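# Open a partly open laptop lid to working angle

## Task

A laptop sits with its front edge toward the robot and its lid already somewhat raised. Swing the lid open until it rests at an ordinary working angle: definitely beyond upright, yet only modestly beyond it. Avoid forceful pressure on the lid, since that costs score. At the end the laptop's base has to lie flat with all of it on the table, and the robot must have released the laptop and pulled its hands away.

## Robot and tools

Robot: two arms on fixed bases, left_arm (a left hand, on the +y side) and right_arm (a right hand). Each hand has four digits (index, middle, ring, thumb) driven by sixteen small motors. The arms have cheap, slightly loose drives; the hand often comes to rest a few centimetres from where it was sent, and the elbow sags so the hand ends lower than commanded. Neither of these alone means contact.

Frame: all positions, velocities and targets are in the scene frame. Its origin is at table height, halfway between the two nominal bases; +z is up, +x points out over the table, +y toward left_arm. Calibrated bases: left_arm (-0.032, +0.320, +0.004) m, right_arm (+0.010, -0.258, +0.022) m. Hand point: a spot just beyond the knuckles of the index and middle fingers, on the palm side. In its own axes +z runs toward straight fingertips, +y points out of the palm face, +x across the palm away from the thumb on the right hand (toward the thumb on the left hand). Straight fingertips reach about 0.12 m past the hand point; a wrist mast on the palm side can also collide.

execute_actions(actions, cameras): actions is a list of actions; each action is a list of 1 to 15 rows; each row covers one 1/30 s step, and a short action keeps repeating its final row to fill 15 steps (0.5 s total). Every row is a single flat list of exactly 48 numbers, each in [-1, 1], covering both arms even if one is idle:
1-6: left_arm dx, dy, dz, rx, ry, rz
7-22: left hand motor goals
23-24: left current_limit, speed
25-30: right_arm dx, dy, dz, rx, ry, rz
31-46: right hand motor goals
47-48: right current_limit, speed.
The six pose numbers are an offset, not a pose: measured along scene axes from that arm's Hand target as it was when the action began. Every row inside one action is measured from that same starting target, not from the row before; a new action starts from the updated target, so repeating an offset keeps moving. Scale: 1.0 equals 0.6 m for dx, dy, dz and 180 degrees for the rotation vector rx, ry, rz, which turns the hand about its target position. Translations longer than 1.0 are scaled down. Commanded orientation is clipped to stay within 40 degrees of the measured one. If the hand rests short, an all-zero action requests the target again; if still short, send the gap as a further offset. To stop pressing against something, send the target back beyond the hand's current position.

Hand motor order (both hands, in rows and all hand result lists): index_mcp, index_abd, index_pip, index_dip, middle_mcp, middle_abd, middle_pip, middle_dip, ring_mcp, ring_abd, ring_pip, ring_dip, thumb_cmc, thumb_axl, thumb_mcp, thumb_ipl. These are absolute goal angles, mapped linearly between the hinge stops; zero is itself a goal. Moving toward -1 curls: _mcp bends at the knuckle (straight at +0.75), _pip (straight +0.58) and _dip (straight +0.70) bend the outer hinges, _abd swings sideways (straight 0.00). thumb_cmc toward -1 brings the thumb in front of the palm (straight +0.71); thumb_axl rolls it (straight +0.68); thumb_mcp (+0.23) and thumb_ipl (+0.17) bend it. current_limit maps -1..+1 to 0..550 mA (floor 11 mA); speed gives (speed+1)/2 of 8.5 rad/s. Initially +0.4 and -0.6; values persist. To leave a hand unchanged, resend its hand_goal, hand_current_limit and hand_speed.

cameras: names from cam_high, cam_low, cam_left_wrist, cam_right_wrist, or ["all"] or []. Omitted: images only with an empty actions list. An unknown name invalidates the call. An empty actions list also reports scene number and fuller state.

Results: per arm end_effector_position (m) and end_effector_quat_wxyz in the scene frame, Hand target (last commanded pose after clipping), joint positions, velocities ("within noise" when still), torques (include arm weight; joints 3 and 4 wrap at ±28 N m), motor temperatures. Per hand: hand_goal, hand_measured, hand_current_ma (positive pushes toward -1), hand_state (moving, goal, blocked, overload), hand_current_limit, hand_speed. A finger presses only while its goal lies past the contact surface.

zoom_image(camera, region): region [x0, y0, x1, y1] in pixels of that camera's latest image, at most 504 by 504; only cameras in the newest image set. Image sizes: cam_high and cam_low 896x504, wrist cameras 672x504.

read_manual(section): returns licence texts only; no motion.

finished_scene(scene): ends the current scene (integer 1 to 3), irreversibly; the lid must stay open with the robot clear.

Avoid: shoving the lid hard, slamming or striking the table or laptop, lifting the base off the table, anything falling off the table, the two arms touching each other, squeezing hard. A motor drawing 495 mA or more for 5 s shuts off for 10 s. Motors heat when straining or held outstretched; MOTOR HOT appears at 85 °C and at 100 °C the arm faults and drops.

Each tool is called after ">>>" as name(argument=value, ...), one argument or row to a line, values as JSON.

## Session

>>> execute_actions(
  actions=[],
)

Scene clock: 0.00 s.
left_arm: end_effector_position=(+0.6142, +0.7448, +0.1724) hand_goal=(+0.754, +0.000, +0.576, +0.696, +0.754, +0.000, +0.576, +0.696, +0.754, +0.000, +0.576, +0.696, +0.714, +0.678, +0.226, +0.168) hand_measured=(+0.754, +0.000, +0.576, +0.696, +0.754, +0.000, +0.576, +0.696, +0.754, +0.000, +0.576, +0.696, +0.714, +0.678, +0.226, +0.168) hand_current_ma=(+0, +0, +0, +0, +0, +0, +0, +0, +0, +0, +0, +0, +0, +0, +0, +0) hand_state=(goal, goal, goal, goal, goal, goal, goal, goal, goal, goal, goal, goal, goal, overload, goal, goal) hand_current_limit=0.40 hand_speed=-0.60 end_effector_quat_wxyz=(+0.300, +0.341, +0.835, +0.310) | right_arm: end_effector_position=(+0.6452, -0.4831, +0.1433) hand_goal=(+0.754, +0.000, +0.576, +0.696, +0.754, +0.000, +0.576, +0.696, +0.754, +0.000, +0.576, +0.696, +0.714, +0.678, +0.226, +0.168) hand_measured=(+0.754, +0.000, +0.576, +0.696, +0.754, +0.000, +0.576, +0.696, +0.754, +0.000, +0.576, +0.696, +0.714, +0.678, +0.226, +0.168) hand_current_ma=(+0, +0, +0, +0, +0, +0, +0, +0, +0, +0, +0, +0, +0, +0, +0, +0) hand_state=(goal, goal, goal, goal, goal, goal, goal, goal, goal, goal, goal, goal, goal, goal, goal, goal) hand_current_limit=0.40 hand_speed=-0.60 end_effector_quat_wxyz=(-0.031, +0.310, +0.949, -0.041)
Joint positions: left_arm=[0.517 1.889 1.34 -0.133 0.1 -0.299] | right_arm=[-0.481 2.083 1.95 -1.491 0.089 -1.373]
Joint velocities: within noise
Joint torques (N m): no reading
Motor temperatures (°C): left_arm=[40 39 36 31 32 34] | right_arm=[37 41 40 36 33 30]
Heat: left arm: hottest waist 40 °C; right arm: hottest shoulder 41 °C.
Hand target: left_arm +0.6254, +0.7462, +0.2088; +0.317, +0.340, +0.821, +0.332 | right_arm +0.6570, -0.4832, +0.1711; -0.003, +0.307, +0.951, -0.044

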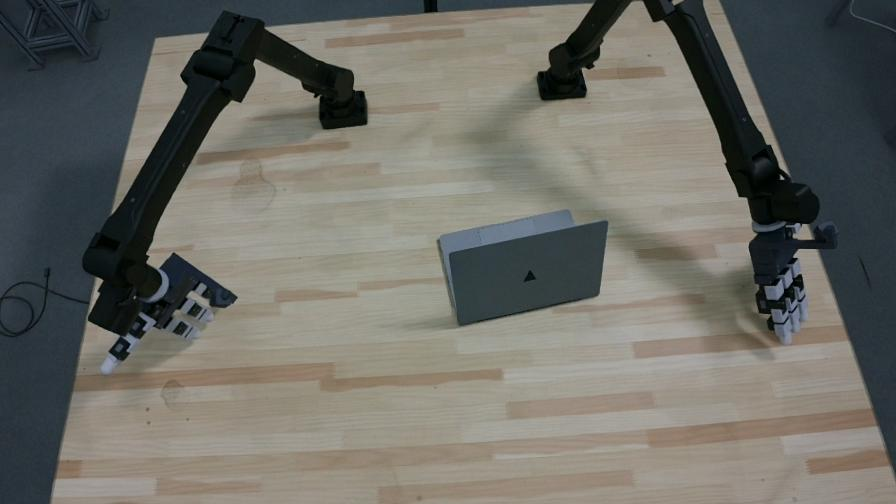

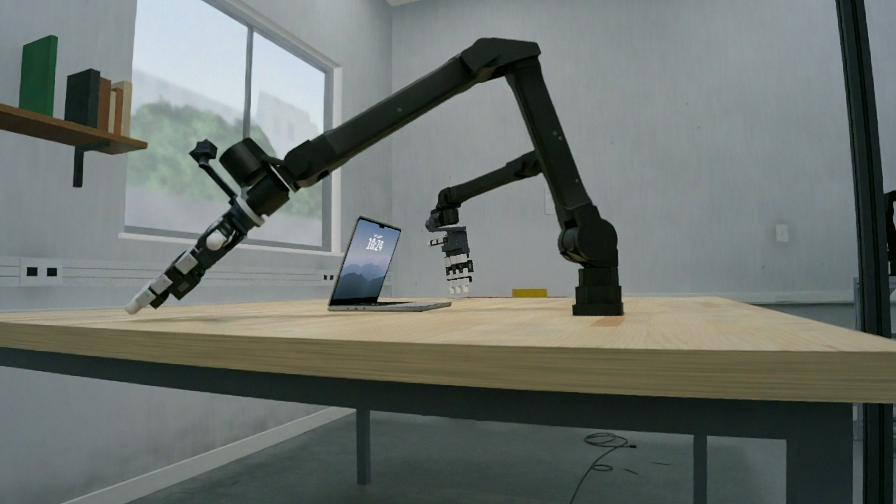

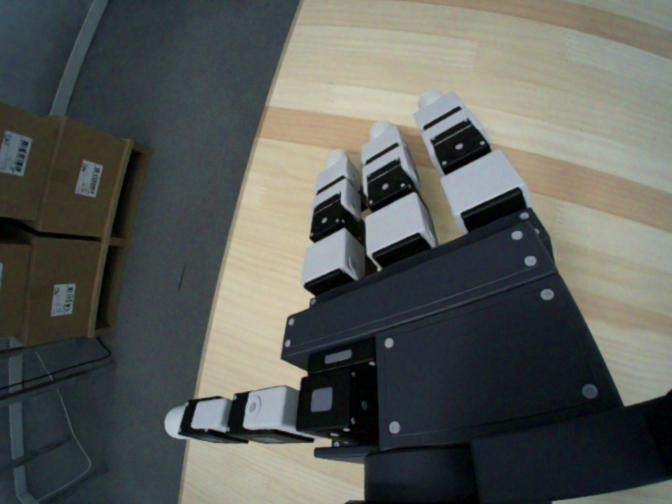

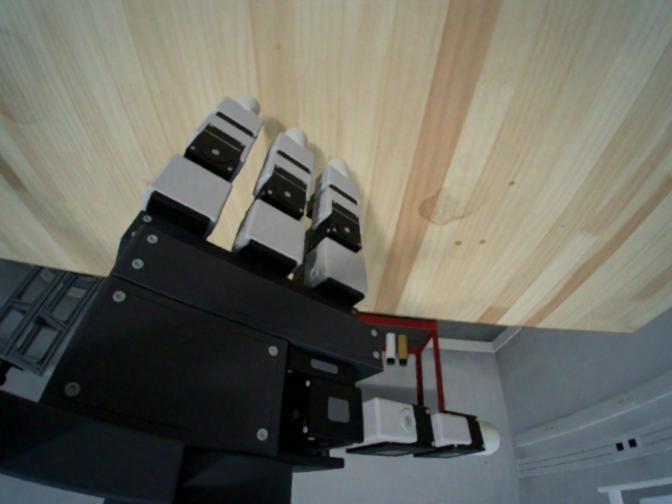

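>>> execute_actions(
  actions=[
    [[-0.073,-0.04,0.067,0.0087,0,-0.0123,0.754,0,0.576,0.696,0.754,0,0.576,0.696,0.754,0,0.576,0.696,0.714,0.678,0.226,0.168,0.4,-0.6,0,0,0,0,0,0,0.754,0,0.576,0.696,0.754,0,0.576,0.696,0.754,0,0.576,0.696,0.714,0.678,0.226,0.168,0.4,-0.6]],
    [[-0.073,-0.04,0.067,0.0087,0,-0.0123,0.754,0,0.576,0.696,0.754,0,0.576,0.696,0.754,0,0.576,0.696,0.714,0.678,0.226,0.168,0.4,-0.6,0,0,0,0,0,0,0.754,0,0.576,0.696,0.754,0,0.576,0.696,0.754,0,0.576,0.696,0.714,0.678,0.226,0.168,0.4,-0.6]],
    [[-0.073,-0.04,0.067,0.0087,0,-0.0123,0.754,0,0.576,0.696,0.754,0,0.576,0.696,0.754,0,0.576,0.696,0.714,0.678,0.226,0.168,0.4,-0.6,0,0,0,0,0,0,0.754,0,0.576,0.696,0.754,0,0.576,0.696,0.754,0,0.576,0.696,0.714,0.678,0.226,0.168,0.4,-0.6]],
    [[-0.073,-0.04,0.067,0.0087,0,-0.0123,0.754,0,0.576,0.696,0.754,0,0.576,0.696,0.754,0,0.576,0.696,0.714,0.678,0.226,0.168,0.4,-0.6,0,0,0,0,0,0,0.754,0,0.576,0.696,0.754,0,0.576,0.696,0.754,0,0.576,0.696,0.714,0.678,0.226,0.168,0.4,-0.6]],
    [[-0.073,-0.04,0.067,0.0087,0,-0.0123,0.754,0,0.576,0.696,0.754,0,0.576,0.696,0.754,0,0.576,0.696,0.714,0.678,0.226,0.168,0.4,-0.6,0,0,0,0,0,0,0.754,0,0.576,0.696,0.754,0,0.576,0.696,0.754,0,0.576,0.696,0.714,0.678,0.226,0.168,0.4,-0.6]],
  ],
  cameras=["cam_high","cam_low"],
)

Scene clock: 14.97 s.
left_arm: end_effector_position=(+0.4033, +0.6271, +0.3982) hand_goal=(+0.754, +0.000, +0.576, +0.696, +0.754, +0.000, +0.576, +0.696, +0.754, +0.000, +0.576, +0.696, +0.714, +0.678, +0.226, +0.168) hand_measured=(+0.762, +0.000, +0.576, +0.696, +0.762, +0.000, +0.576, +0.696, +0.762, +0.000, +0.576, +0.696, +0.722, +0.678, +0.224, +0.168) hand_current_ma=(+33, +2, +3, +0, +32, +2, +2, +0, +36, +1, +2, +0, +29, +0, -13, -1) hand_state=(goal, goal, goal, goal, goal, goal, goal, goal, goal, goal, goal, goal, goal, overload, goal, goal) hand_current_limit=0.40 hand_speed=-0.60 end_effector_quat_wxyz=(+0.323, +0.430, +0.767, +0.350) | right_arm: end_effector_position=(+0.6452, -0.4831, +0.1433) hand_goal=(+0.754, +0.000, +0.576, +0.696, +0.754, +0.000, +0.576, +0.696, +0.754, +0.000, +0.576, +0.696, +0.714, +0.678, +0.226, +0.168) hand_measured=(+0.754, +0.000, +0.576, +0.696, +0.754, +0.000, +0.576, +0.696, +0.754, +0.000, +0.576, +0.696, +0.714, +0.678, +0.224, +0.168) hand_current_ma=(-2, +0, +1, +0, -2, +0, +1, +0, -2, +0, +1, +0, +0, -1, -6, -1) hand_state=(goal, goal, goal, goal, goal, goal, goal, goal, goal, goal, goal, goal, goal, goal, goal, goal) hand_current_limit=0.40 hand_speed=-0.60 end_effector_quat_wxyz=(-0.031, +0.310, +0.949, -0.041)
Joint positions: left_arm=[0.634 1.07 0.994 -0.53 0.289 -0.04] | right_arm=[-0.481 2.083 1.95 -1.491 0.089 -1.373]
Joint torques (N m): left_arm=[1.38 -6.83 12.15 1.47 0.34 0.37] | right_arm=[-0.79 -16.97 10.22 0.43 0.08 -0.02]
Heat: left arm: hottest waist 40 °C; right arm: hottest shoulder 45 °C.
Hand target: left_arm +0.4064, +0.6262, +0.4098; +0.324, +0.439, +0.760, +0.355 | right_arm +0.6570, -0.4832, +0.1711; -0.003, +0.307, +0.951, -0.044
Off the commanded pose: left_arm 0.012 m, 1 deg | right_arm 0.030 m, 3 deg.
Images, in order (width x height): cam_high 896x504, cam_low 896x504.

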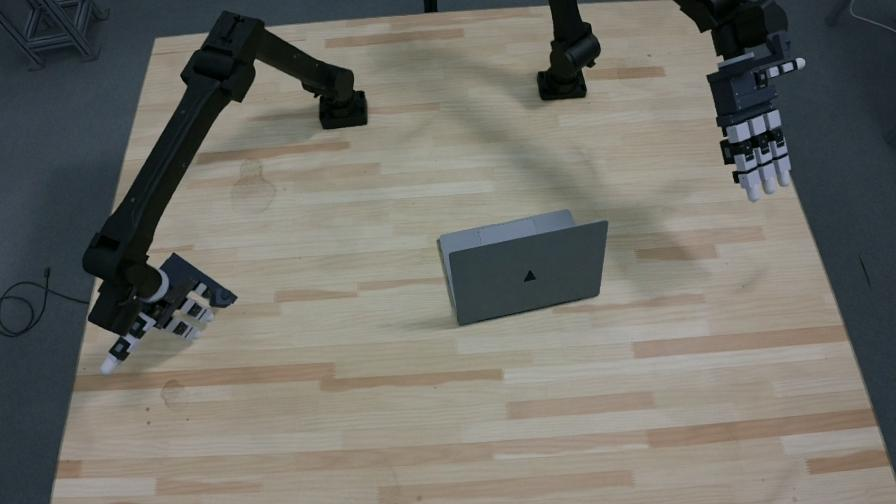

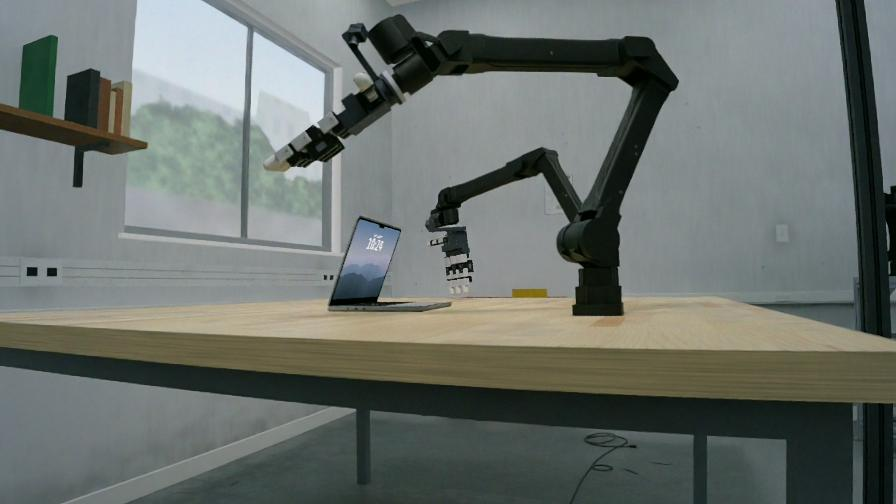

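>>> execute_actions(
  actions=[
    [[-0.0212,-0.1267,0,0.0102,0,-0.0143,0.754,0,0.576,0.696,0.754,0,0.576,0.696,0.754,0,0.576,0.696,0.714,0.678,0.226,0.168,0.4,-0.6,0,0,0,0,0,0,0.754,0,0.576,0.696,0.754,0,0.576,0.696,0.754,0,0.576,0.696,0.714,0.678,0.226,0.168,0.4,-0.6]],
    [[-0.0212,-0.1267,0,0.0102,0,-0.0143,0.754,0,0.576,0.696,0.754,0,0.576,0.696,0.754,0,0.576,0.696,0.714,0.678,0.226,0.168,0.4,-0.6,0,0,0,0,0,0,0.754,0,0.576,0.696,0.754,0,0.576,0.696,0.754,0,0.576,0.696,0.714,0.678,0.226,0.168,0.4,-0.6]],
    [[-0.0212,-0.1267,0,0.0102,0,-0.0143,0.754,0,0.576,0.696,0.754,0,0.576,0.696,0.754,0,0.576,0.696,0.714,0.678,0.226,0.168,0.4,-0.6,0,0,0,0,0,0,0.754,0,0.576,0.696,0.754,0,0.576,0.696,0.754,0,0.576,0.696,0.714,0.678,0.226,0.168,0.4,-0.6]],
    [[-0.0212,-0.1267,0,0.0102,0,-0.0143,0.754,0,0.576,0.696,0.754,0,0.576,0.696,0.754,0,0.576,0.696,0.714,0.678,0.226,0.168,0.4,-0.6,0,0,0,0,0,0,0.754,0,0.576,0.696,0.754,0,0.576,0.696,0.754,0,0.576,0.696,0.714,0.678,0.226,0.168,0.4,-0.6]],
    [[-0.0212,-0.1267,0,0.0102,0,-0.0143,0.754,0,0.576,0.696,0.754,0,0.576,0.696,0.754,0,0.576,0.696,0.714,0.678,0.226,0.168,0.4,-0.6,0,0,0,0,0,0,0.754,0,0.576,0.696,0.754,0,0.576,0.696,0.754,0,0.576,0.696,0.714,0.678,0.226,0.168,0.4,-0.6]],
    [[-0.0212,-0.1267,0,0.0102,0,-0.0143,0.754,0,0.576,0.696,0.754,0,0.576,0.696,0.754,0,0.576,0.696,0.714,0.678,0.226,0.168,0.4,-0.6,0,0,0,0,0,0,0.754,0,0.576,0.696,0.754,0,0.576,0.696,0.754,0,0.576,0.696,0.714,0.678,0.226,0.168,0.4,-0.6]],
  ],
  cameras=["cam_high","cam_low","cam_left_wrist"],
)

Scene clock: 19.97 s.
left_arm: end_effector_position=(+0.3277, +0.1689, +0.3695) hand_goal=(+0.754, +0.000, +0.576, +0.696, +0.754, +0.000, +0.576, +0.696, +0.754, +0.000, +0.576, +0.696, +0.714, +0.678, +0.226, +0.168) hand_measured=(+0.762, +0.000, +0.576, +0.696, +0.762, +0.000, +0.578, +0.696, +0.762, +0.000, +0.578, +0.696, +0.724, +0.678, +0.224, +0.168) hand_current_ma=(+33, +0, +4, +0, +32, +0, +4, +0, +38, +0, +4, +0, +40, +0, -10, -4) hand_state=(goal, goal, goal, goal, goal, goal, goal, goal, goal, goal, goal, goal, goal, overload, goal, goal) hand_current_limit=0.40 hand_speed=-0.60 end_effector_quat_wxyz=(+0.293, +0.591, +0.647, +0.382) | right_arm: end_effector_position=(+0.6452, -0.4831, +0.1433) hand_goal=(+0.754, +0.000, +0.576, +0.696, +0.754, +0.000, +0.576, +0.696, +0.754, +0.000, +0.576, +0.696, +0.714, +0.678, +0.226, +0.168) hand_measured=(+0.754, +0.000, +0.576, +0.696, +0.754, +0.000, +0.576, +0.696, +0.754, +0.000, +0.576, +0.696, +0.714, +0.678, +0.224, +0.168) hand_current_ma=(-2, +0, +1, +0, -2, +0, +1, +0, -2, +0, +1, +0, +0, -1, -6, -1) hand_state=(goal, goal, goal, goal, goal, goal, goal, goal, goal, goal, goal, goal, goal, goal, goal, goal) hand_current_limit=0.40 hand_speed=-0.60 end_effector_quat_wxyz=(-0.031, +0.310, +0.949, -0.041)
Joint positions: left_arm=[-0.885 0.892 0.827 -0.829 -0.812 -0.648] | right_arm=[-0.481 2.083 1.95 -1.491 0.089 -1.373]
Joint torques (N m): left_arm=[1.96 -4.89 15.46 0.77 -1.14 -0.06] | right_arm=[-0.73 -16.97 10.22 0.43 0.08 -0.01]
Heat: left arm: hottest waist 40 °C; right arm: hottest shoulder 45 °C.
Hand target: left_arm +0.3301, +0.1700, +0.4098; +0.325, +0.566, +0.656, +0.379 | right_arm +0.6570, -0.4832, +0.1711; -0.003, +0.307, +0.951, -0.044
Off the commanded pose: left_arm 0.040 m, 5 deg | right_arm 0.030 m, 3 deg.
camera_calibration:
cam_left_wrist: T_world_to_cam=[[-0.181389, -0.78904, -0.586952, 0.379695], [-0.965772, 0.255464, -0.0449634, 0.236884], [0.185423, 0.558707, -0.808372, 0.264307], [0, 0, 0, 1]] pos_world=[0.248639, 0.0914097, 0.447172]
Images, in order (width x height): cam_high 896x504, cam_low 896x504, cam_left_wrist 672x504.

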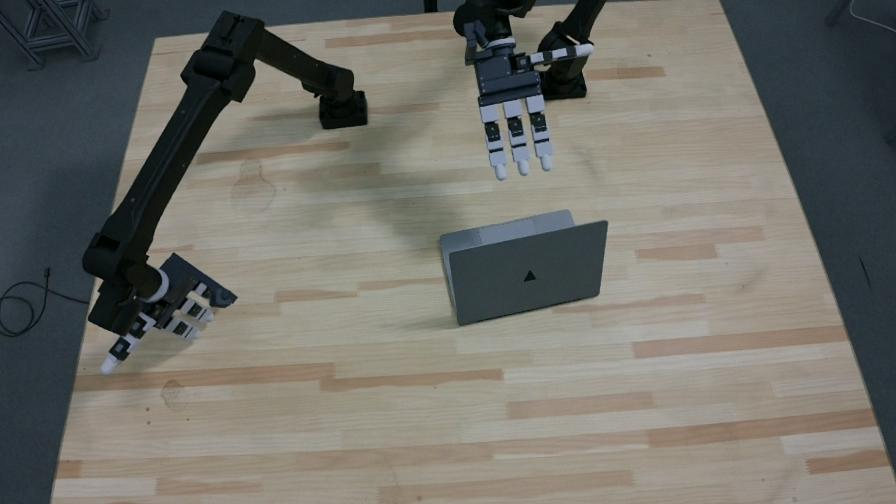

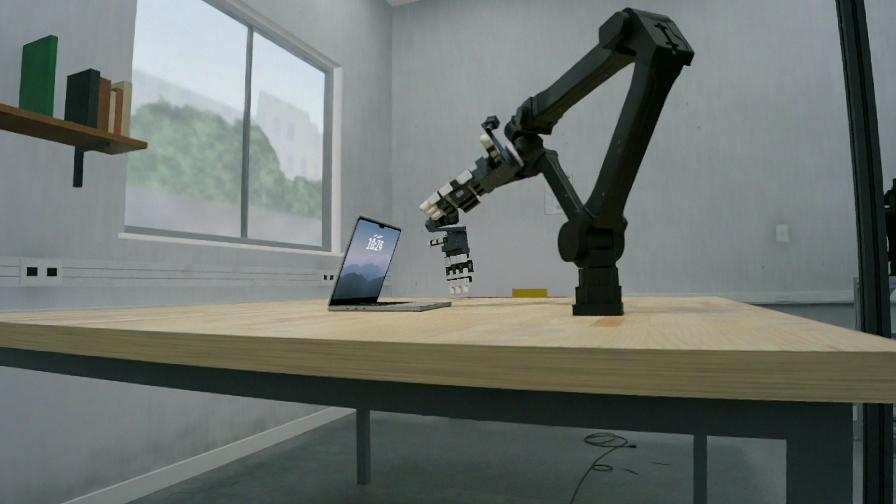

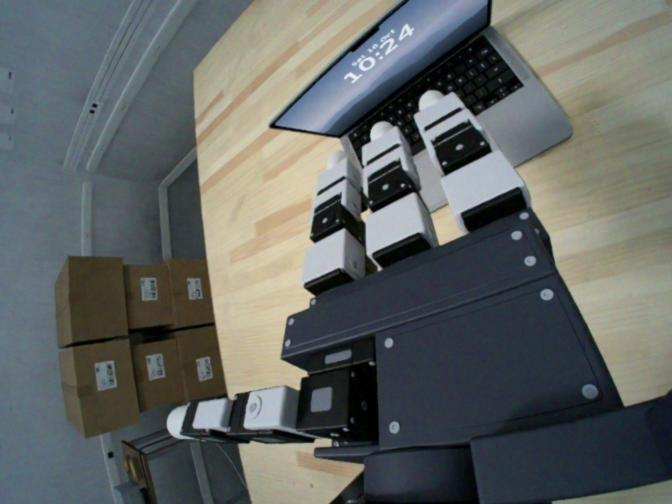

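>>> execute_actions(
  actions=[
    [[0.075,0,-0.058,0,0,0,0.754,0,0.576,0.696,0.754,0,0.576,0.696,0.754,0,0.576,0.696,0.714,0.678,0.226,0.168,0.4,-0.6,0,0,0,0,0,0,0.754,0,0.576,0.696,0.754,0,0.576,0.696,0.754,0,0.576,0.696,0.714,0.678,0.226,0.168,0.4,-0.6]],
    [[0.075,0,-0.058,0,0,0,0.754,0,0.576,0.696,0.754,0,0.576,0.696,0.754,0,0.576,0.696,0.714,0.678,0.226,0.168,0.4,-0.6,0,0,0,0,0,0,0.754,0,0.576,0.696,0.754,0,0.576,0.696,0.754,0,0.576,0.696,0.714,0.678,0.226,0.168,0.4,-0.6]],
    [[0.035,0.005,0,0,0,0,0.754,0,0.576,0.696,0.754,0,0.576,0.696,0.754,0,0.576,0.696,0.714,0.678,0.226,0.168,0.4,-0.6,0,0,0,0,0,0,0.754,0,0.576,0.696,0.754,0,0.576,0.696,0.754,0,0.576,0.696,0.714,0.678,0.226,0.168,0.4,-0.6]],
  ],
  cameras=["cam_high","cam_low","cam_left_wrist"],
)

Scene clock: 23.70 s.
left_arm: end_effector_position=(+0.4308, +0.1785, +0.3151) hand_goal=(+0.754, +0.000, +0.576, +0.696, +0.754, +0.000, +0.576, +0.696, +0.754, +0.000, +0.576, +0.696, +0.714, +0.678, +0.226, +0.168) hand_measured=(+0.764, +0.000, +0.578, +0.696, +0.764, +0.000, +0.578, +0.696, +0.766, +0.000, +0.578, +0.696, +0.724, +0.678, +0.224, +0.168) hand_current_ma=(+48, +0, +5, +0, +48, +0, +5, +0, +55, +0, +5, +0, +41, +0, -6, -4) hand_state=(goal, goal, goal, goal, goal, goal, goal, goal, goal, goal, goal, goal, goal, overload, goal, goal) hand_current_limit=0.40 hand_speed=-0.60 end_effector_quat_wxyz=(+0.300, +0.575, +0.662, +0.375) | right_arm: end_effector_position=(+0.6452, -0.4831, +0.1433) hand_goal=(+0.754, +0.000, +0.576, +0.696, +0.754, +0.000, +0.576, +0.696, +0.754, +0.000, +0.576, +0.696, +0.714, +0.678, +0.226, +0.168) hand_measured=(+0.754, +0.000, +0.576, +0.696, +0.754, +0.000, +0.576, +0.696, +0.754, +0.000, +0.576, +0.696, +0.714, +0.678, +0.224, +0.168) hand_current_ma=(-2, +0, +1, +0, -2, +0, +1, +0, -2, +0, +1, +0, +0, -1, -6, -1) hand_state=(goal, goal, goal, goal, goal, goal, goal, goal, goal, goal, goal, goal, goal, goal, goal, goal) hand_current_limit=0.40 hand_speed=-0.60 end_effector_quat_wxyz=(-0.031, +0.310, +0.949, -0.041)
Joint positions: left_arm=[-0.639 1.13 0.81 -0.419 -0.645 -0.459] | right_arm=[-0.481 2.083 1.95 -1.491 0.089 -1.373]
Joint torques (N m): left_arm=[1.67 -7.24 12.77 2.65 -0.34 0.37] | right_arm=[-0.73 -16.97 10.22 0.43 0.08 -0.01]
Motor temperatures (°C): left_arm=[40 40 40 31 32 34] | right_arm=[37 46 45 36 33 30]
Heat: left arm: hottest waist 40 °C; right arm: hottest shoulder 46 °C.
Hand target: left_arm +0.4411, +0.1730, +0.3402; +0.325, +0.565, +0.656, +0.379 | right_arm +0.6570, -0.4832, +0.1711; -0.003, +0.307, +0.951, -0.044
Off the commanded pose: left_arm 0.028 m, 3 deg | right_arm 0.030 m, 3 deg.
camera_calibration:
cam_left_wrist: T_world_to_cam=[[-0.155872, -0.815484, -0.557395, 0.358475], [-0.97235, 0.226015, -0.0587534, 0.344058], [0.173892, 0.532825, -0.828166, 0.211677], [0, 0, 0, 1]] pos_world=[0.353612, 0.101782, 0.395331]
Images, in order (width x height): cam_high 896x504, cam_low 896x504, cam_left_wrist 672x504.

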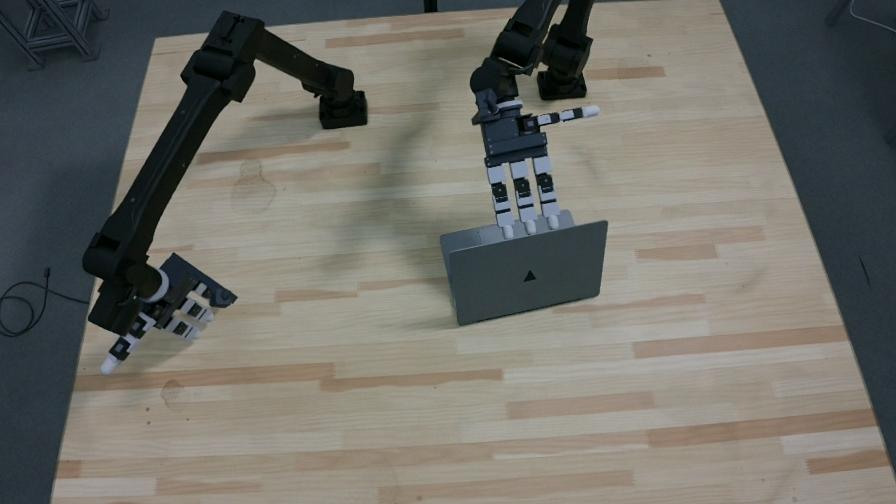

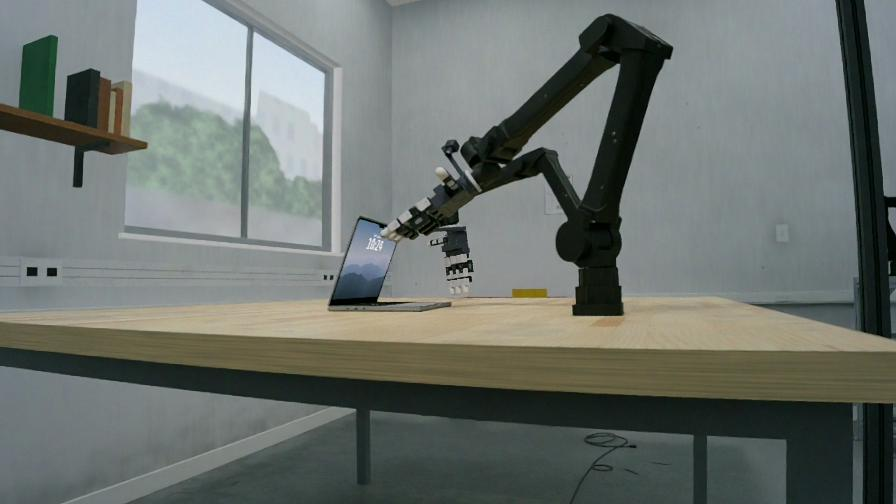

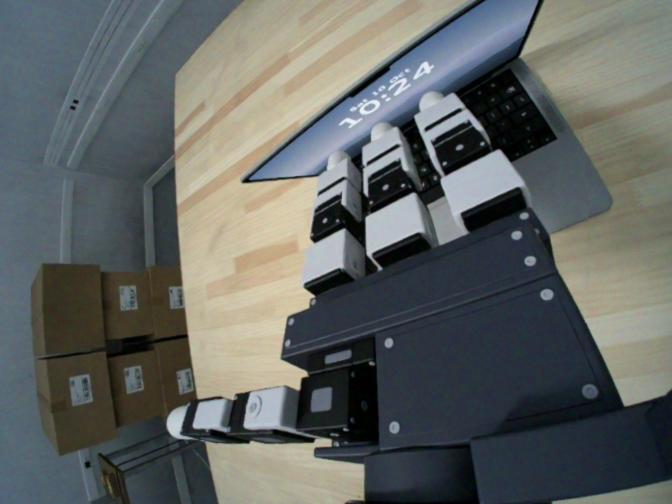

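>>> execute_actions(
  actions=[
    [[0.033,0.005,-0.005,0,0,0,0.754,0,0.576,0.696,0.754,0,0.576,0.696,0.754,0,0.576,0.696,0.714,0.678,0.226,0.168,0.4,-0.6,0,0,0,0,0,0,0.754,0,0.576,0.696,0.754,0,0.576,0.696,0.754,0,0.576,0.696,0.714,0.678,0.226,0.168,0.4,-0.6]],
    [[0.033,0.005,-0.005,0,0,0,0.754,0,0.576,0.696,0.754,0,0.576,0.696,0.754,0,0.576,0.696,0.714,0.678,0.226,0.168,0.4,-0.6,0,0,0,0,0,0,0.754,0,0.576,0.696,0.754,0,0.576,0.696,0.754,0,0.576,0.696,0.714,0.678,0.226,0.168,0.4,-0.6]],
    [[0.033,0.005,-0.005,0,0,0,0.754,0,0.576,0.696,0.754,0,0.576,0.696,0.754,0,0.576,0.696,0.714,0.678,0.226,0.168,0.4,-0.6,0,0,0,0,0,0,0.754,0,0.576,0.696,0.754,0,0.576,0.696,0.754,0,0.576,0.696,0.714,0.678,0.226,0.168,0.4,-0.6]],
  ],
  cameras=["cam_high","cam_low","cam_left_wrist"],
)

Scene clock: 26.50 s.
left_arm: end_effector_position=(+0.4753, +0.1840, +0.2899) hand_goal=(+0.754, +0.000, +0.576, +0.696, +0.754, +0.000, +0.576, +0.696, +0.754, +0.000, +0.576, +0.696, +0.714, +0.678, +0.226, +0.168) hand_measured=(+0.780, +0.004, +0.586, +0.698, +0.772, +0.002, +0.582, +0.696, +0.766, +0.000, +0.578, +0.696, +0.724, +0.678, +0.224, +0.168) hand_current_ma=(+116, +15, +40, +5, +82, +8, +21, +1, +55, +0, +5, +0, +41, +0, -7, -4) hand_state=(blocked, goal, goal, goal, goal, goal, goal, goal, goal, goal, goal, goal, goal, overload, goal, goal) hand_current_limit=0.40 hand_speed=-0.60 end_effector_quat_wxyz=(+0.290, +0.586, +0.661, +0.367) | right_arm: end_effector_position=(+0.6452, -0.4831, +0.1433) hand_goal=(+0.754, +0.000, +0.576, +0.696, +0.754, +0.000, +0.576, +0.696, +0.754, +0.000, +0.576, +0.696, +0.714, +0.678, +0.226, +0.168) hand_measured=(+0.754, +0.000, +0.576, +0.696, +0.754, +0.000, +0.576, +0.696, +0.754, +0.000, +0.576, +0.696, +0.714, +0.678, +0.224, +0.168) hand_current_ma=(-2, +0, +1, +0, -2, +0, +1, +0, -2, +0, +1, +0, +0, -1, -6, -1) hand_state=(goal, goal, goal, goal, goal, goal, goal, goal, goal, goal, goal, goal, goal, goal, goal, goal) hand_current_limit=0.40 hand_speed=-0.60 end_effector_quat_wxyz=(-0.031, +0.310, +0.949, -0.041)
Joint positions: left_arm=[-0.554 1.247 0.844 -0.325 -0.564 -0.388] | right_arm=[-0.481 2.083 1.95 -1.491 0.089 -1.373]
Joint torques (N m): left_arm=[2.78 -7.53 15.5 2.81 -0.22 0.44] | right_arm=[-0.79 -17.03 10.21 0.43 0.08 -0.01]
Heat: left arm: hottest elbow 41 °C; right arm: hottest shoulder 46 °C.
Hand target: left_arm +0.5005, +0.1820, +0.3312; +0.325, +0.565, +0.656, +0.379 | right_arm +0.6570, -0.4832, +0.1711; -0.003, +0.307, +0.951, -0.044
Off the commanded pose: left_arm 0.048 m, 5 deg | right_arm 0.030 m, 3 deg.
camera_calibration:
cam_left_wrist: T_world_to_cam=[[-0.183556, -0.80925, -0.558051, 0.368038], [-0.970645, 0.238967, -0.0272667, 0.372183], [0.155421, 0.536665, -0.829358, 0.188587], [0, 0, 0, 1]] pos_world=[0.399503, 0.107688, 0.371938]
Images, in order (width x height): cam_high 896x504, cam_low 896x504, cam_left_wrist 672x504.

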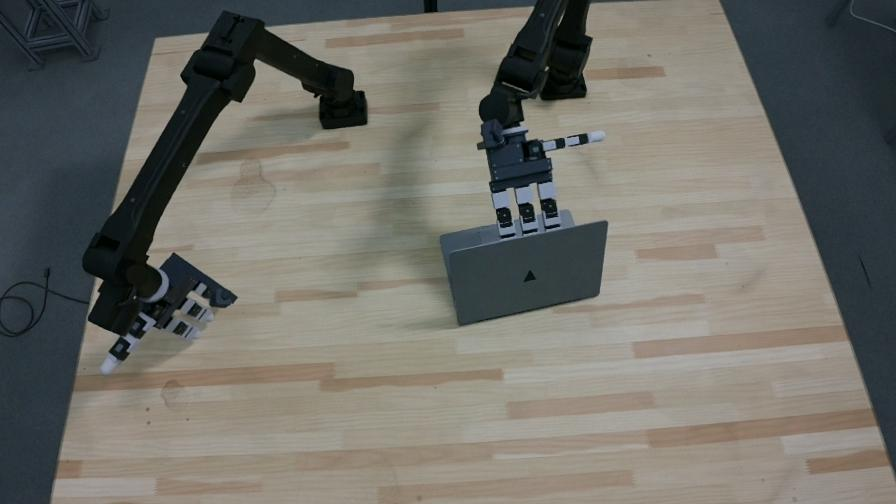

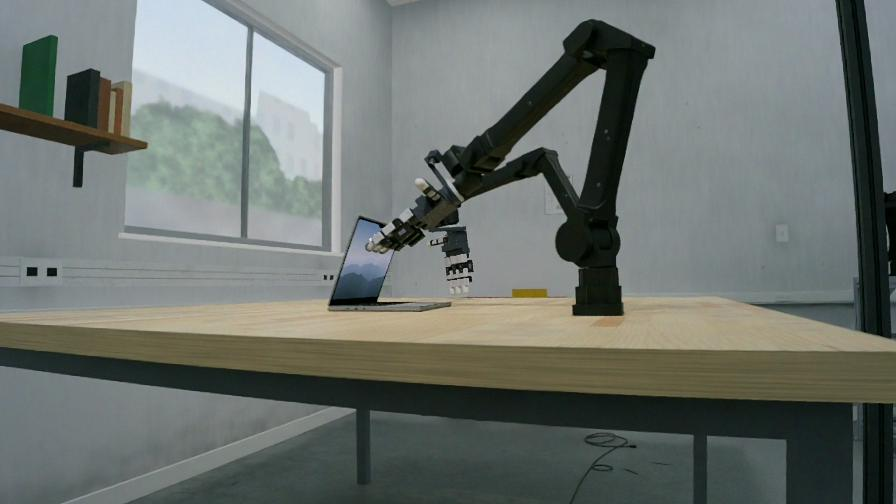

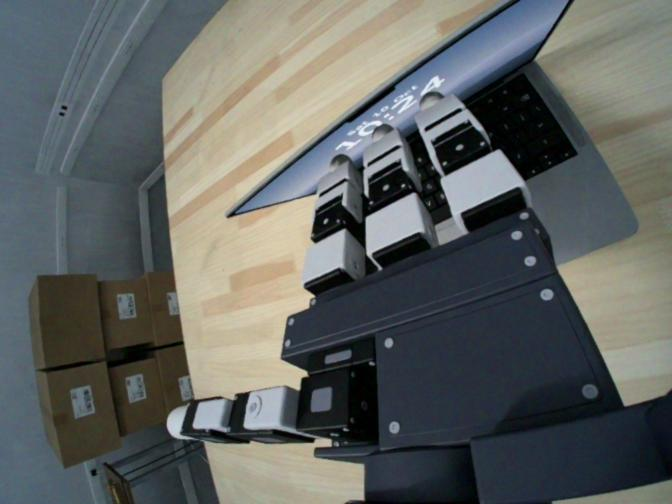

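>>> execute_actions(
  actions=[
    [[-0.047,-0.005,0.055,0,0,0,0.754,0,0.576,0.696,0.754,0,0.576,0.696,0.754,0,0.576,0.696,0.714,0.678,0.226,0.168,0.4,-0.6,0,0,0,0,0,0,0.754,0,0.576,0.696,0.754,0,0.576,0.696,0.754,0,0.576,0.696,0.714,0.678,0.226,0.168,0.4,-0.6]],
    [[0.033,0.005,0.015,0,0,0,0.754,0,0.576,0.696,0.754,0,0.576,0.696,0.754,0,0.576,0.696,0.714,0.678,0.226,0.168,0.4,-0.6,0,0,0,0,0,0,0.754,0,0.576,0.696,0.754,0,0.576,0.696,0.754,0,0.576,0.696,0.714,0.678,0.226,0.168,0.4,-0.6]],
    [[0.033,0.005,0.015,0,0,0,0.754,0,0.576,0.696,0.754,0,0.576,0.696,0.754,0,0.576,0.696,0.714,0.678,0.226,0.168,0.4,-0.6,0,0,0,0,0,0,0.754,0,0.576,0.696,0.754,0,0.576,0.696,0.754,0,0.576,0.696,0.714,0.678,0.226,0.168,0.4,-0.6]],
    [[0.033,0.005,0.01,0,0,0,0.754,0,0.576,0.696,0.754,0,0.576,0.696,0.754,0,0.576,0.696,0.714,0.678,0.226,0.168,0.4,-0.6,0,0,0,0,0,0,0.754,0,0.576,0.696,0.754,0,0.576,0.696,0.754,0,0.576,0.696,0.714,0.678,0.226,0.168,0.4,-0.6]],
  ],
  cameras=["cam_high","cam_low","cam_left_wrist"],
)

Scene clock: 30.63 s.
left_arm: end_effector_position=(+0.5072, +0.1917, +0.3305) hand_goal=(+0.754, +0.000, +0.576, +0.696, +0.754, +0.000, +0.576, +0.696, +0.754, +0.000, +0.576, +0.696, +0.714, +0.678, +0.226, +0.168) hand_measured=(+0.798, +0.020, +0.598, +0.706, +0.792, +0.016, +0.594, +0.704, +0.788, +0.010, +0.588, +0.700, +0.724, +0.678, +0.224, +0.168) hand_current_ma=(+212, +73, +97, +40, +180, +58, +75, +35, +156, +36, +53, +20, +41, +0, -7, -4) hand_state=(blocked, goal, blocked, goal, blocked, goal, goal, goal, blocked, goal, goal, goal, goal, overload, goal, goal) hand_current_limit=0.40 hand_speed=-0.60 end_effector_quat_wxyz=(+0.284, +0.587, +0.664, +0.365) | right_arm: end_effector_position=(+0.6452, -0.4831, +0.1433) hand_goal=(+0.754, +0.000, +0.576, +0.696, +0.754, +0.000, +0.576, +0.696, +0.754, +0.000, +0.576, +0.696, +0.714, +0.678, +0.226, +0.168) hand_measured=(+0.754, +0.000, +0.576, +0.696, +0.754, +0.000, +0.576, +0.696, +0.754, +0.000, +0.576, +0.696, +0.714, +0.678, +0.224, +0.168) hand_current_ma=(-2, +0, +1, +0, -2, +0, +1, +0, -2, +0, +1, +0, +0, -1, -6, -1) hand_state=(goal, goal, goal, goal, goal, goal, goal, goal, goal, goal, goal, goal, goal, goal, goal, goal) hand_current_limit=0.40 hand_speed=-0.60 end_effector_quat_wxyz=(-0.031, +0.310, +0.949, -0.041)
Joint positions: left_arm=[-0.498 1.274 0.987 -0.436 -0.525 -0.353] | right_arm=[-0.481 2.083 1.95 -1.491 0.089 -1.373]
Joint torques (N m): left_arm=[2.43 -9.11 18.17 2.3 -0.29 0.42] | right_arm=[-0.79 -16.97 10.21 0.44 0.08 -0.01]
Heat: left arm: hottest elbow 42 °C; right arm: hottest shoulder 47 °C.
Hand target: left_arm +0.5317, +0.1880, +0.3883; +0.325, +0.565, +0.656, +0.379 | right_arm +0.6570, -0.4832, +0.1711; -0.003, +0.307, +0.951, -0.044
Off the commanded pose: left_arm 0.063 m, 6 deg | right_arm 0.030 m, 3 deg.
camera_calibration:
cam_left_wrist: T_world_to_cam=[[-0.186215, -0.808644, -0.558048, 0.403974], [-0.97239, 0.23299, -0.0131383, 0.39986], [0.140644, 0.540194, -0.829704, 0.22014], [0, 0, 0, 1]] pos_world=[0.433085, 0.11459, 0.413342]
Images, in order (width x height): cam_high 896x504, cam_low 896x504, cam_left_wrist 672x504.

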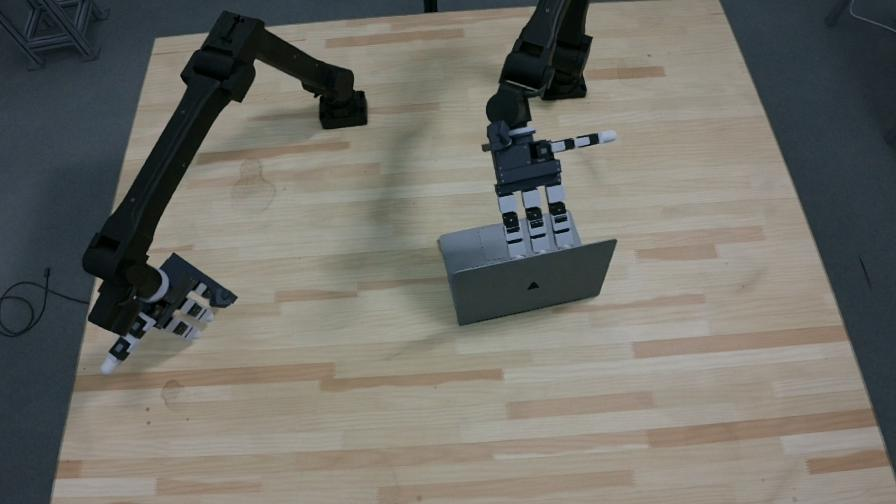

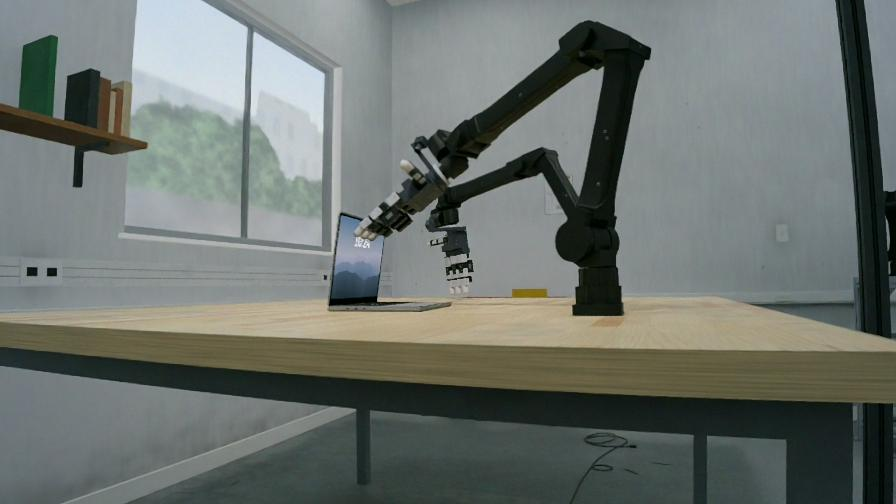

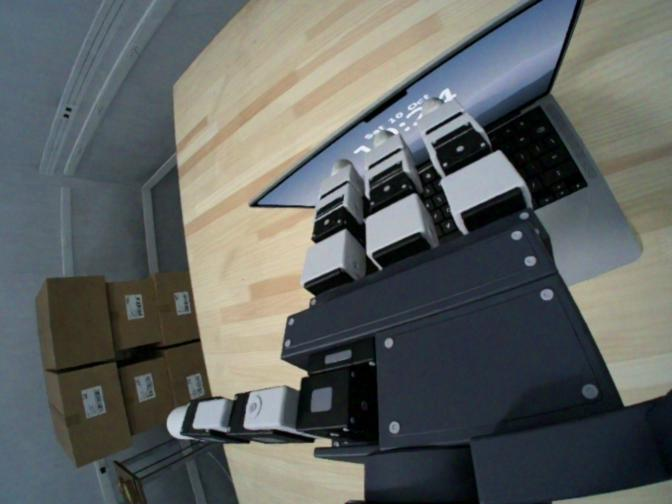

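>>> execute_actions(
  actions=[
    [[0.033,0.005,0.004,0,0,0,0.754,0,0.576,0.696,0.754,0,0.576,0.696,0.754,0,0.576,0.696,0.714,0.678,0.226,0.168,0.4,-0.6,0,0,0,0,0,0,0.754,0,0.576,0.696,0.754,0,0.576,0.696,0.754,0,0.576,0.696,0.714,0.678,0.226,0.168,0.4,-0.6]],
    [[0.033,0.005,0,0,0,0,0.754,0,0.576,0.696,0.754,0,0.576,0.696,0.754,0,0.576,0.696,0.714,0.678,0.226,0.168,0.4,-0.6,0,0,0,0,0,0,0.754,0,0.576,0.696,0.754,0,0.576,0.696,0.754,0,0.576,0.696,0.714,0.678,0.226,0.168,0.4,-0.6]],
    [[0.033,0.005,0,0,0,0,0.754,0,0.576,0.696,0.754,0,0.576,0.696,0.754,0,0.576,0.696,0.714,0.678,0.226,0.168,0.4,-0.6,0,0,0,0,0,0,0.754,0,0.576,0.696,0.754,0,0.576,0.696,0.754,0,0.576,0.696,0.714,0.678,0.226,0.168,0.4,-0.6]],
  ],
  cameras=["cam_high","cam_low"],
)

Scene clock: 34.13 s.
left_arm: end_effector_position=(+0.5652, +0.1997, +0.3324) hand_goal=(+0.754, +0.000, +0.576, +0.696, +0.754, +0.000, +0.576, +0.696, +0.754, +0.000, +0.576, +0.696, +0.714, +0.678, +0.226, +0.168) hand_measured=(+0.794, +0.012, +0.598, +0.706, +0.792, +0.016, +0.594, +0.704, +0.790, +0.016, +0.590, +0.702, +0.724, +0.678, +0.224, +0.168) hand_current_ma=(+194, +42, +91, +41, +184, +60, +77, +36, +170, +62, +61, +23, +41, +0, -7, -4) hand_state=(blocked, goal, blocked, goal, blocked, goal, goal, goal, blocked, goal, goal, goal, goal, overload, goal, goal) hand_current_limit=0.40 hand_speed=-0.60 end_effector_quat_wxyz=(+0.276, +0.591, +0.667, +0.360) | right_arm: end_effector_position=(+0.6452, -0.4831, +0.1433) hand_goal=(+0.754, +0.000, +0.576, +0.696, +0.754, +0.000, +0.576, +0.696, +0.754, +0.000, +0.576, +0.696, +0.714, +0.678, +0.226, +0.168) hand_measured=(+0.754, +0.000, +0.576, +0.696, +0.754, +0.000, +0.576, +0.696, +0.754, +0.000, +0.576, +0.696, +0.714, +0.678, +0.224, +0.168) hand_current_ma=(-2, +0, +1, +0, -2, +0, +1, +0, -2, +0, +1, +0, +0, -1, -6, -1) hand_state=(goal, goal, goal, goal, goal, goal, goal, goal, goal, goal, goal, goal, goal, goal, goal, goal) hand_current_limit=0.40 hand_speed=-0.60 end_effector_quat_wxyz=(-0.031, +0.310, +0.949, -0.041)
Joint positions: left_arm=[-0.423 1.402 1.12 -0.436 -0.465 -0.302] | right_arm=[-0.481 2.083 1.95 -1.491 0.089 -1.373]
Joint torques (N m): left_arm=[1.55 -11.28 17.58 3.1 -0.18 0.34] | right_arm=[-0.79 -16.91 10.21 0.43 0.08 -0.01]
Heat: left arm: hottest elbow 43 °C; right arm: hottest shoulder 47 °C.
Hand target: left_arm +0.5911, +0.1970, +0.3907; +0.325, +0.565, +0.656, +0.379 | right_arm +0.6570, -0.4832, +0.1711; -0.003, +0.307, +0.951, -0.044
Off the commanded pose: left_arm 0.064 m, 7 deg | right_arm 0.030 m, 3 deg.
Images, in order (width x height): cam_high 896x504, cam_low 896x504.

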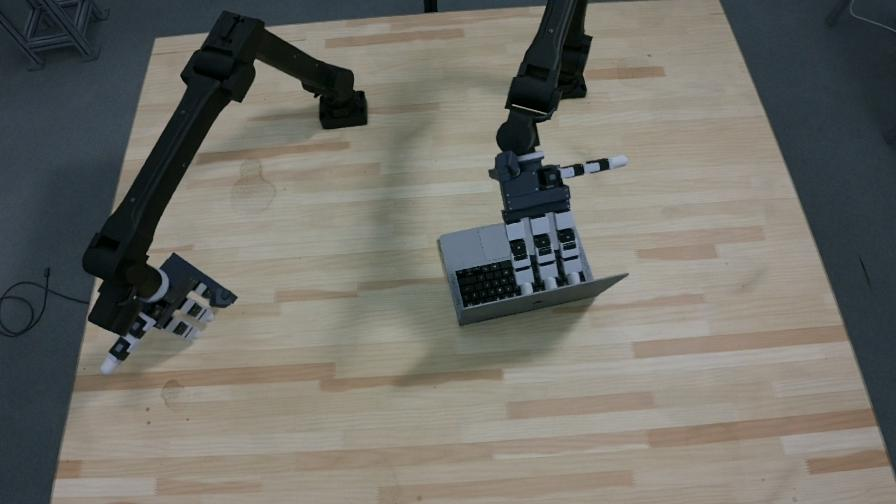

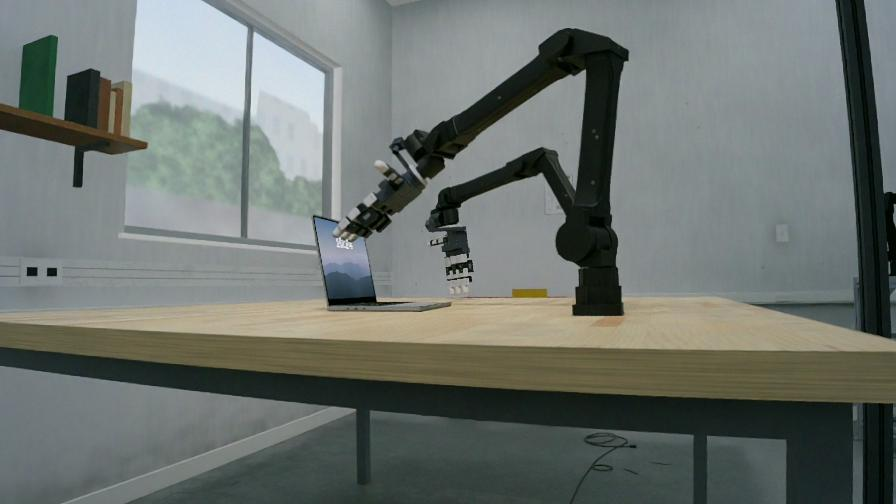

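>>> execute_actions(
  actions=[
    [[0.03,0.005,-0.003,0,0,0,0.754,0,0.576,0.696,0.754,0,0.576,0.696,0.754,0,0.576,0.696,0.714,0.678,0.226,0.168,0.4,-0.6,0,0,0,0,0,0,0.754,0,0.576,0.696,0.754,0,0.576,0.696,0.754,0,0.576,0.696,0.714,0.678,0.226,0.168,0.4,-0.6]],
    [[0.02,0.003,-0.003,0,0,0,0.754,0,0.576,0.696,0.754,0,0.576,0.696,0.754,0,0.576,0.696,0.714,0.678,0.226,0.168,0.4,-0.6,0,0,0,0,0,0,0.754,0,0.576,0.696,0.754,0,0.576,0.696,0.754,0,0.576,0.696,0.714,0.678,0.226,0.168,0.4,-0.6]],
  ],
  cameras=["cam_high","cam_low"],
)

>>> execute_actions(
  actions=[
    [[-0.06,-0.008,0,0,0,0,0.754,0,0.576,0.696,0.754,0,0.576,0.696,0.754,0,0.576,0.696,0.714,0.678,0.226,0.168,0.4,-0.6,0,0,0,0,0,0,0.754,0,0.576,0.696,0.754,0,0.576,0.696,0.754,0,0.576,0.696,0.714,0.678,0.226,0.168,0.4,-0.6]],
    [[-0.1,-0.01,0.03,0,0,0,0.754,0,0.576,0.696,0.754,0,0.576,0.696,0.754,0,0.576,0.696,0.714,0.678,0.226,0.168,0.4,-0.6,0,0,0,0,0,0,0.754,0,0.576,0.696,0.754,0,0.576,0.696,0.754,0,0.576,0.696,0.714,0.678,0.226,0.168,0.4,-0.6]],
    [[-0.12,0,0.05,0,0,0,0.754,0,0.576,0.696,0.754,0,0.576,0.696,0.754,0,0.576,0.696,0.714,0.678,0.226,0.168,0.4,-0.6,0,0,0,0,0,0,0.754,0,0.576,0.696,0.754,0,0.576,0.696,0.754,0,0.576,0.696,0.714,0.678,0.226,0.168,0.4,-0.6]],
  ],
  cameras=["cam_high","cam_low"],
)

Scene clock: 37.10 s.
left_arm: end_effector_position=(+0.5930, +0.2036, +0.3271) hand_goal=(+0.754, +0.000, +0.576, +0.696, +0.754, +0.000, +0.576, +0.696, +0.754, +0.000, +0.576, +0.696, +0.714, +0.678, +0.226, +0.168) hand_measured=(+0.790, +0.008, +0.594, +0.706, +0.792, +0.014, +0.594, +0.704, +0.794, +0.020, +0.592, +0.704, +0.724, +0.678, +0.224, +0.168) hand_current_ma=(+173, +25, +79, +41, +184, +50, +77, +36, +185, +73, +69, +29, +41, +0, -7, -4) hand_state=(blocked, goal, goal, goal, blocked, goal, goal, goal, blocked, goal, goal, goal, goal, overload, goal, goal) hand_current_limit=0.40 hand_speed=-0.60 end_effector_quat_wxyz=(+0.272, +0.594, +0.668, +0.358) | right_arm: end_effector_position=(+0.6452, -0.4831, +0.1433) hand_goal=(+0.754, +0.000, +0.576, +0.696, +0.754, +0.000, +0.576, +0.696, +0.754, +0.000, +0.576, +0.696, +0.714, +0.678, +0.226, +0.168) hand_measured=(+0.754, +0.000, +0.576, +0.696, +0.754, +0.000, +0.576, +0.696, +0.754, +0.000, +0.576, +0.696, +0.714, +0.678, +0.224, +0.168) hand_current_ma=(-2, +0, +1, +0, -2, +0, +1, +0, -2, +0, +1, +0, +0, -1, -6, -1) hand_state=(goal, goal, goal, goal, goal, goal, goal, goal, goal, goal, goal, goal, goal, goal, goal, goal) hand_current_limit=0.40 hand_speed=-0.60 end_effector_quat_wxyz=(-0.031, +0.310, +0.949, -0.041)
Joint positions: left_arm=[-0.393 1.467 1.18 -0.432 -0.44 -0.281] | right_arm=[-0.481 2.083 1.95 -1.491 0.089 -1.373]
Joint torques (N m): left_arm=[2.02 -12.16 17.57 3.32 -0.11 0.3] | right_arm=[-0.79 -16.97 10.21 0.44 0.08 -0.01]
Heat: left arm: hottest elbow 44 °C; right arm: hottest shoulder 48 °C.
Hand target: left_arm +0.6211, +0.2019, +0.3870; +0.325, +0.565, +0.657, +0.379 | right_arm +0.6570, -0.4832, +0.1711; -0.003, +0.307, +0.951, -0.044
Off the commanded pose: left_arm 0.066 m, 7 deg | right_arm 0.030 m, 3 deg.
Images, in order (width x height): cam_high 896x504, cam_low 896x504.

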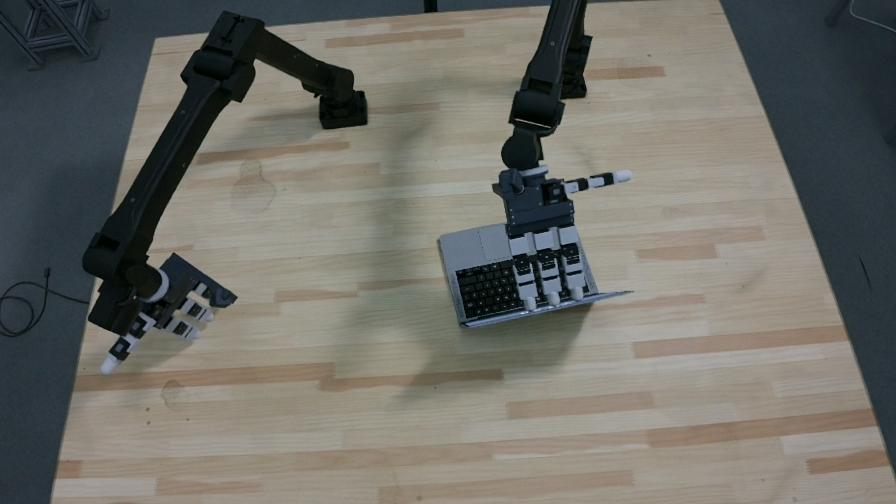

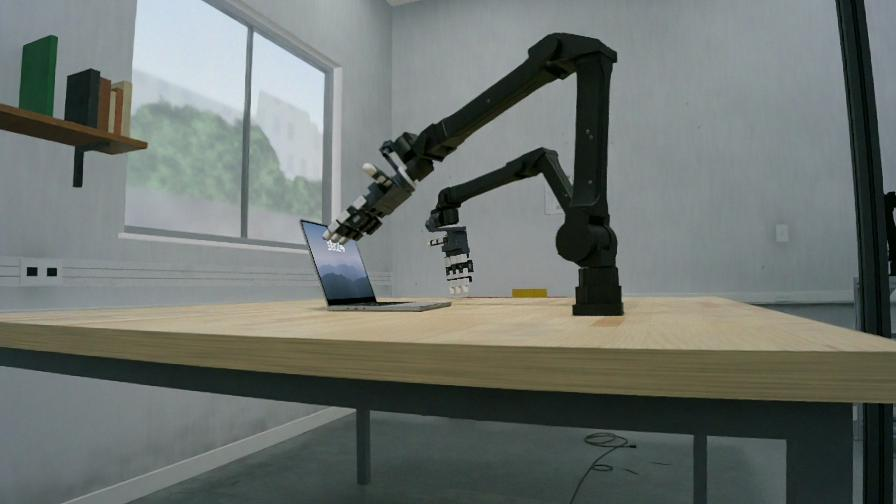

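Scene clock: 39.07 s.
left_arm: end_effector_position=(+0.4517, +0.1887, +0.4261) hand_goal=(+0.754, +0.000, +0.576, +0.696, +0.754, +0.000, +0.576, +0.696, +0.754, +0.000, +0.576, +0.696, +0.714, +0.678, +0.226, +0.168) hand_measured=(+0.762, +0.000, +0.580, +0.700, +0.762, +0.000, +0.580, +0.698, +0.764, +0.000, +0.580, +0.698, +0.724, +0.678, +0.224, +0.168) hand_current_ma=(+39, +1, +16, +13, +38, +1, +14, +11, +43, +1, +14, +11, +41, +0, -15, -4) hand_state=(goal, goal, goal, goal, goal, goal, goal, goal, goal, goal, goal, goal, goal, overload, goal, goal) hand_current_limit=0.40 hand_speed=-0.60 end_effector_quat_wxyz=(+0.321, +0.575, +0.650, +0.379) | right_arm: end_effector_position=(+0.6452, -0.4831, +0.1433) hand_goal=(+0.754, +0.000, +0.576, +0.696, +0.754, +0.000, +0.576, +0.696, +0.754, +0.000, +0.576, +0.696, +0.714, +0.678, +0.226, +0.168) hand_measured=(+0.754, +0.000, +0.576, +0.696, +0.754, +0.000, +0.576, +0.696, +0.754, +0.000, +0.576, +0.696, +0.714, +0.678, +0.224, +0.168) hand_current_ma=(-2, +0, +1, +0, -2, +0, +1, +0, -2, +0, +1, +0, +0, -1, -6, -1) hand_state=(goal, goal, goal, goal, goal, goal, goal, goal, goal, goal, goal, goal, goal, goal, goal, goal) hand_current_limit=0.40 hand_speed=-0.60 end_effector_quat_wxyz=(-0.031, +0.310, +0.949, -0.041)
Joint positions: left_arm=[-0.572 1.087 1.045 -0.609 -0.58 -0.374] | right_arm=[-0.481 2.083 1.95 -1.491 0.089 -1.373]
Joint torques (N m): left_arm=[1.32 -6.95 11.66 1.35 -0.74 -0.02] | right_arm=[-0.79 -16.97 10.22 0.44 0.08 -0.01]
Heat: left arm: hottest elbow 44 °C; right arm: hottest shoulder 48 °C.
Hand target: left_arm +0.4531, +0.1910, +0.4350; +0.325, +0.565, +0.656, +0.379 | right_arm +0.6570, -0.4832, +0.1711; -0.003, +0.307, +0.951, -0.044
Off the commanded pose: left_arm 0.009 m, 1 deg | right_arm 0.030 m, 3 deg.
Images, in order (width x height): cam_high 896x504, cam_low 896x504.

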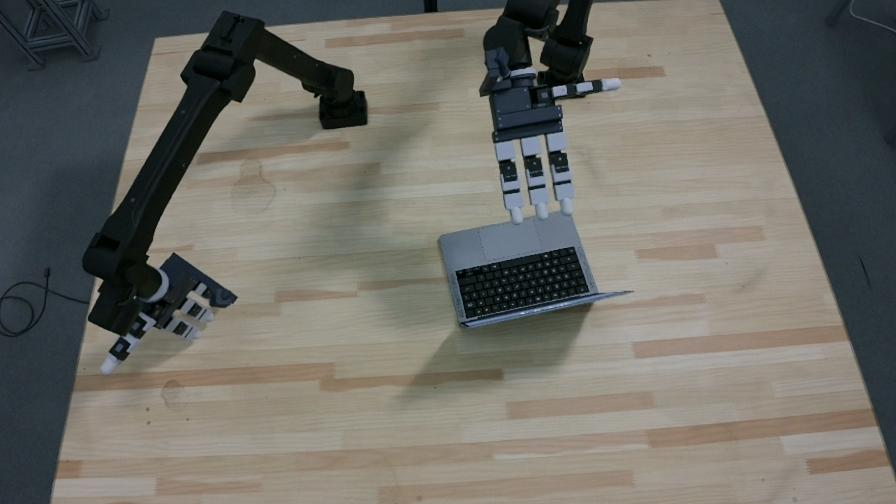

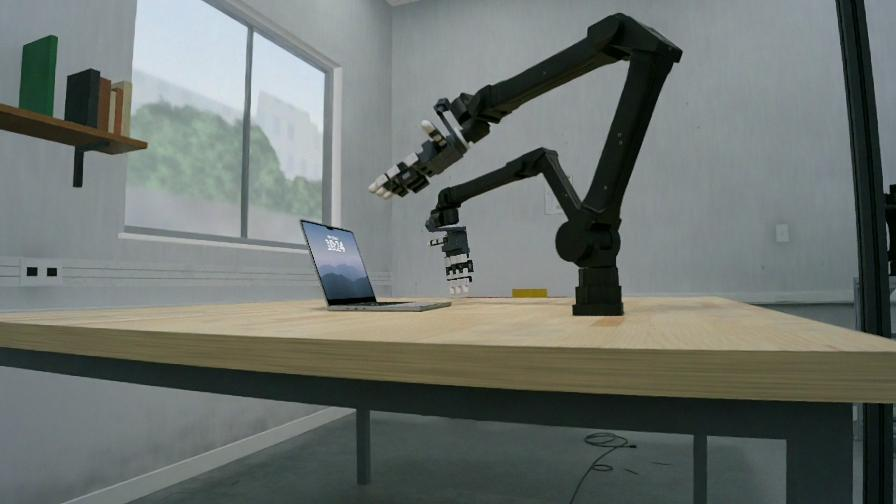

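>>> finished_scene(
  scene=1,
)

The scene is finished: the task was done.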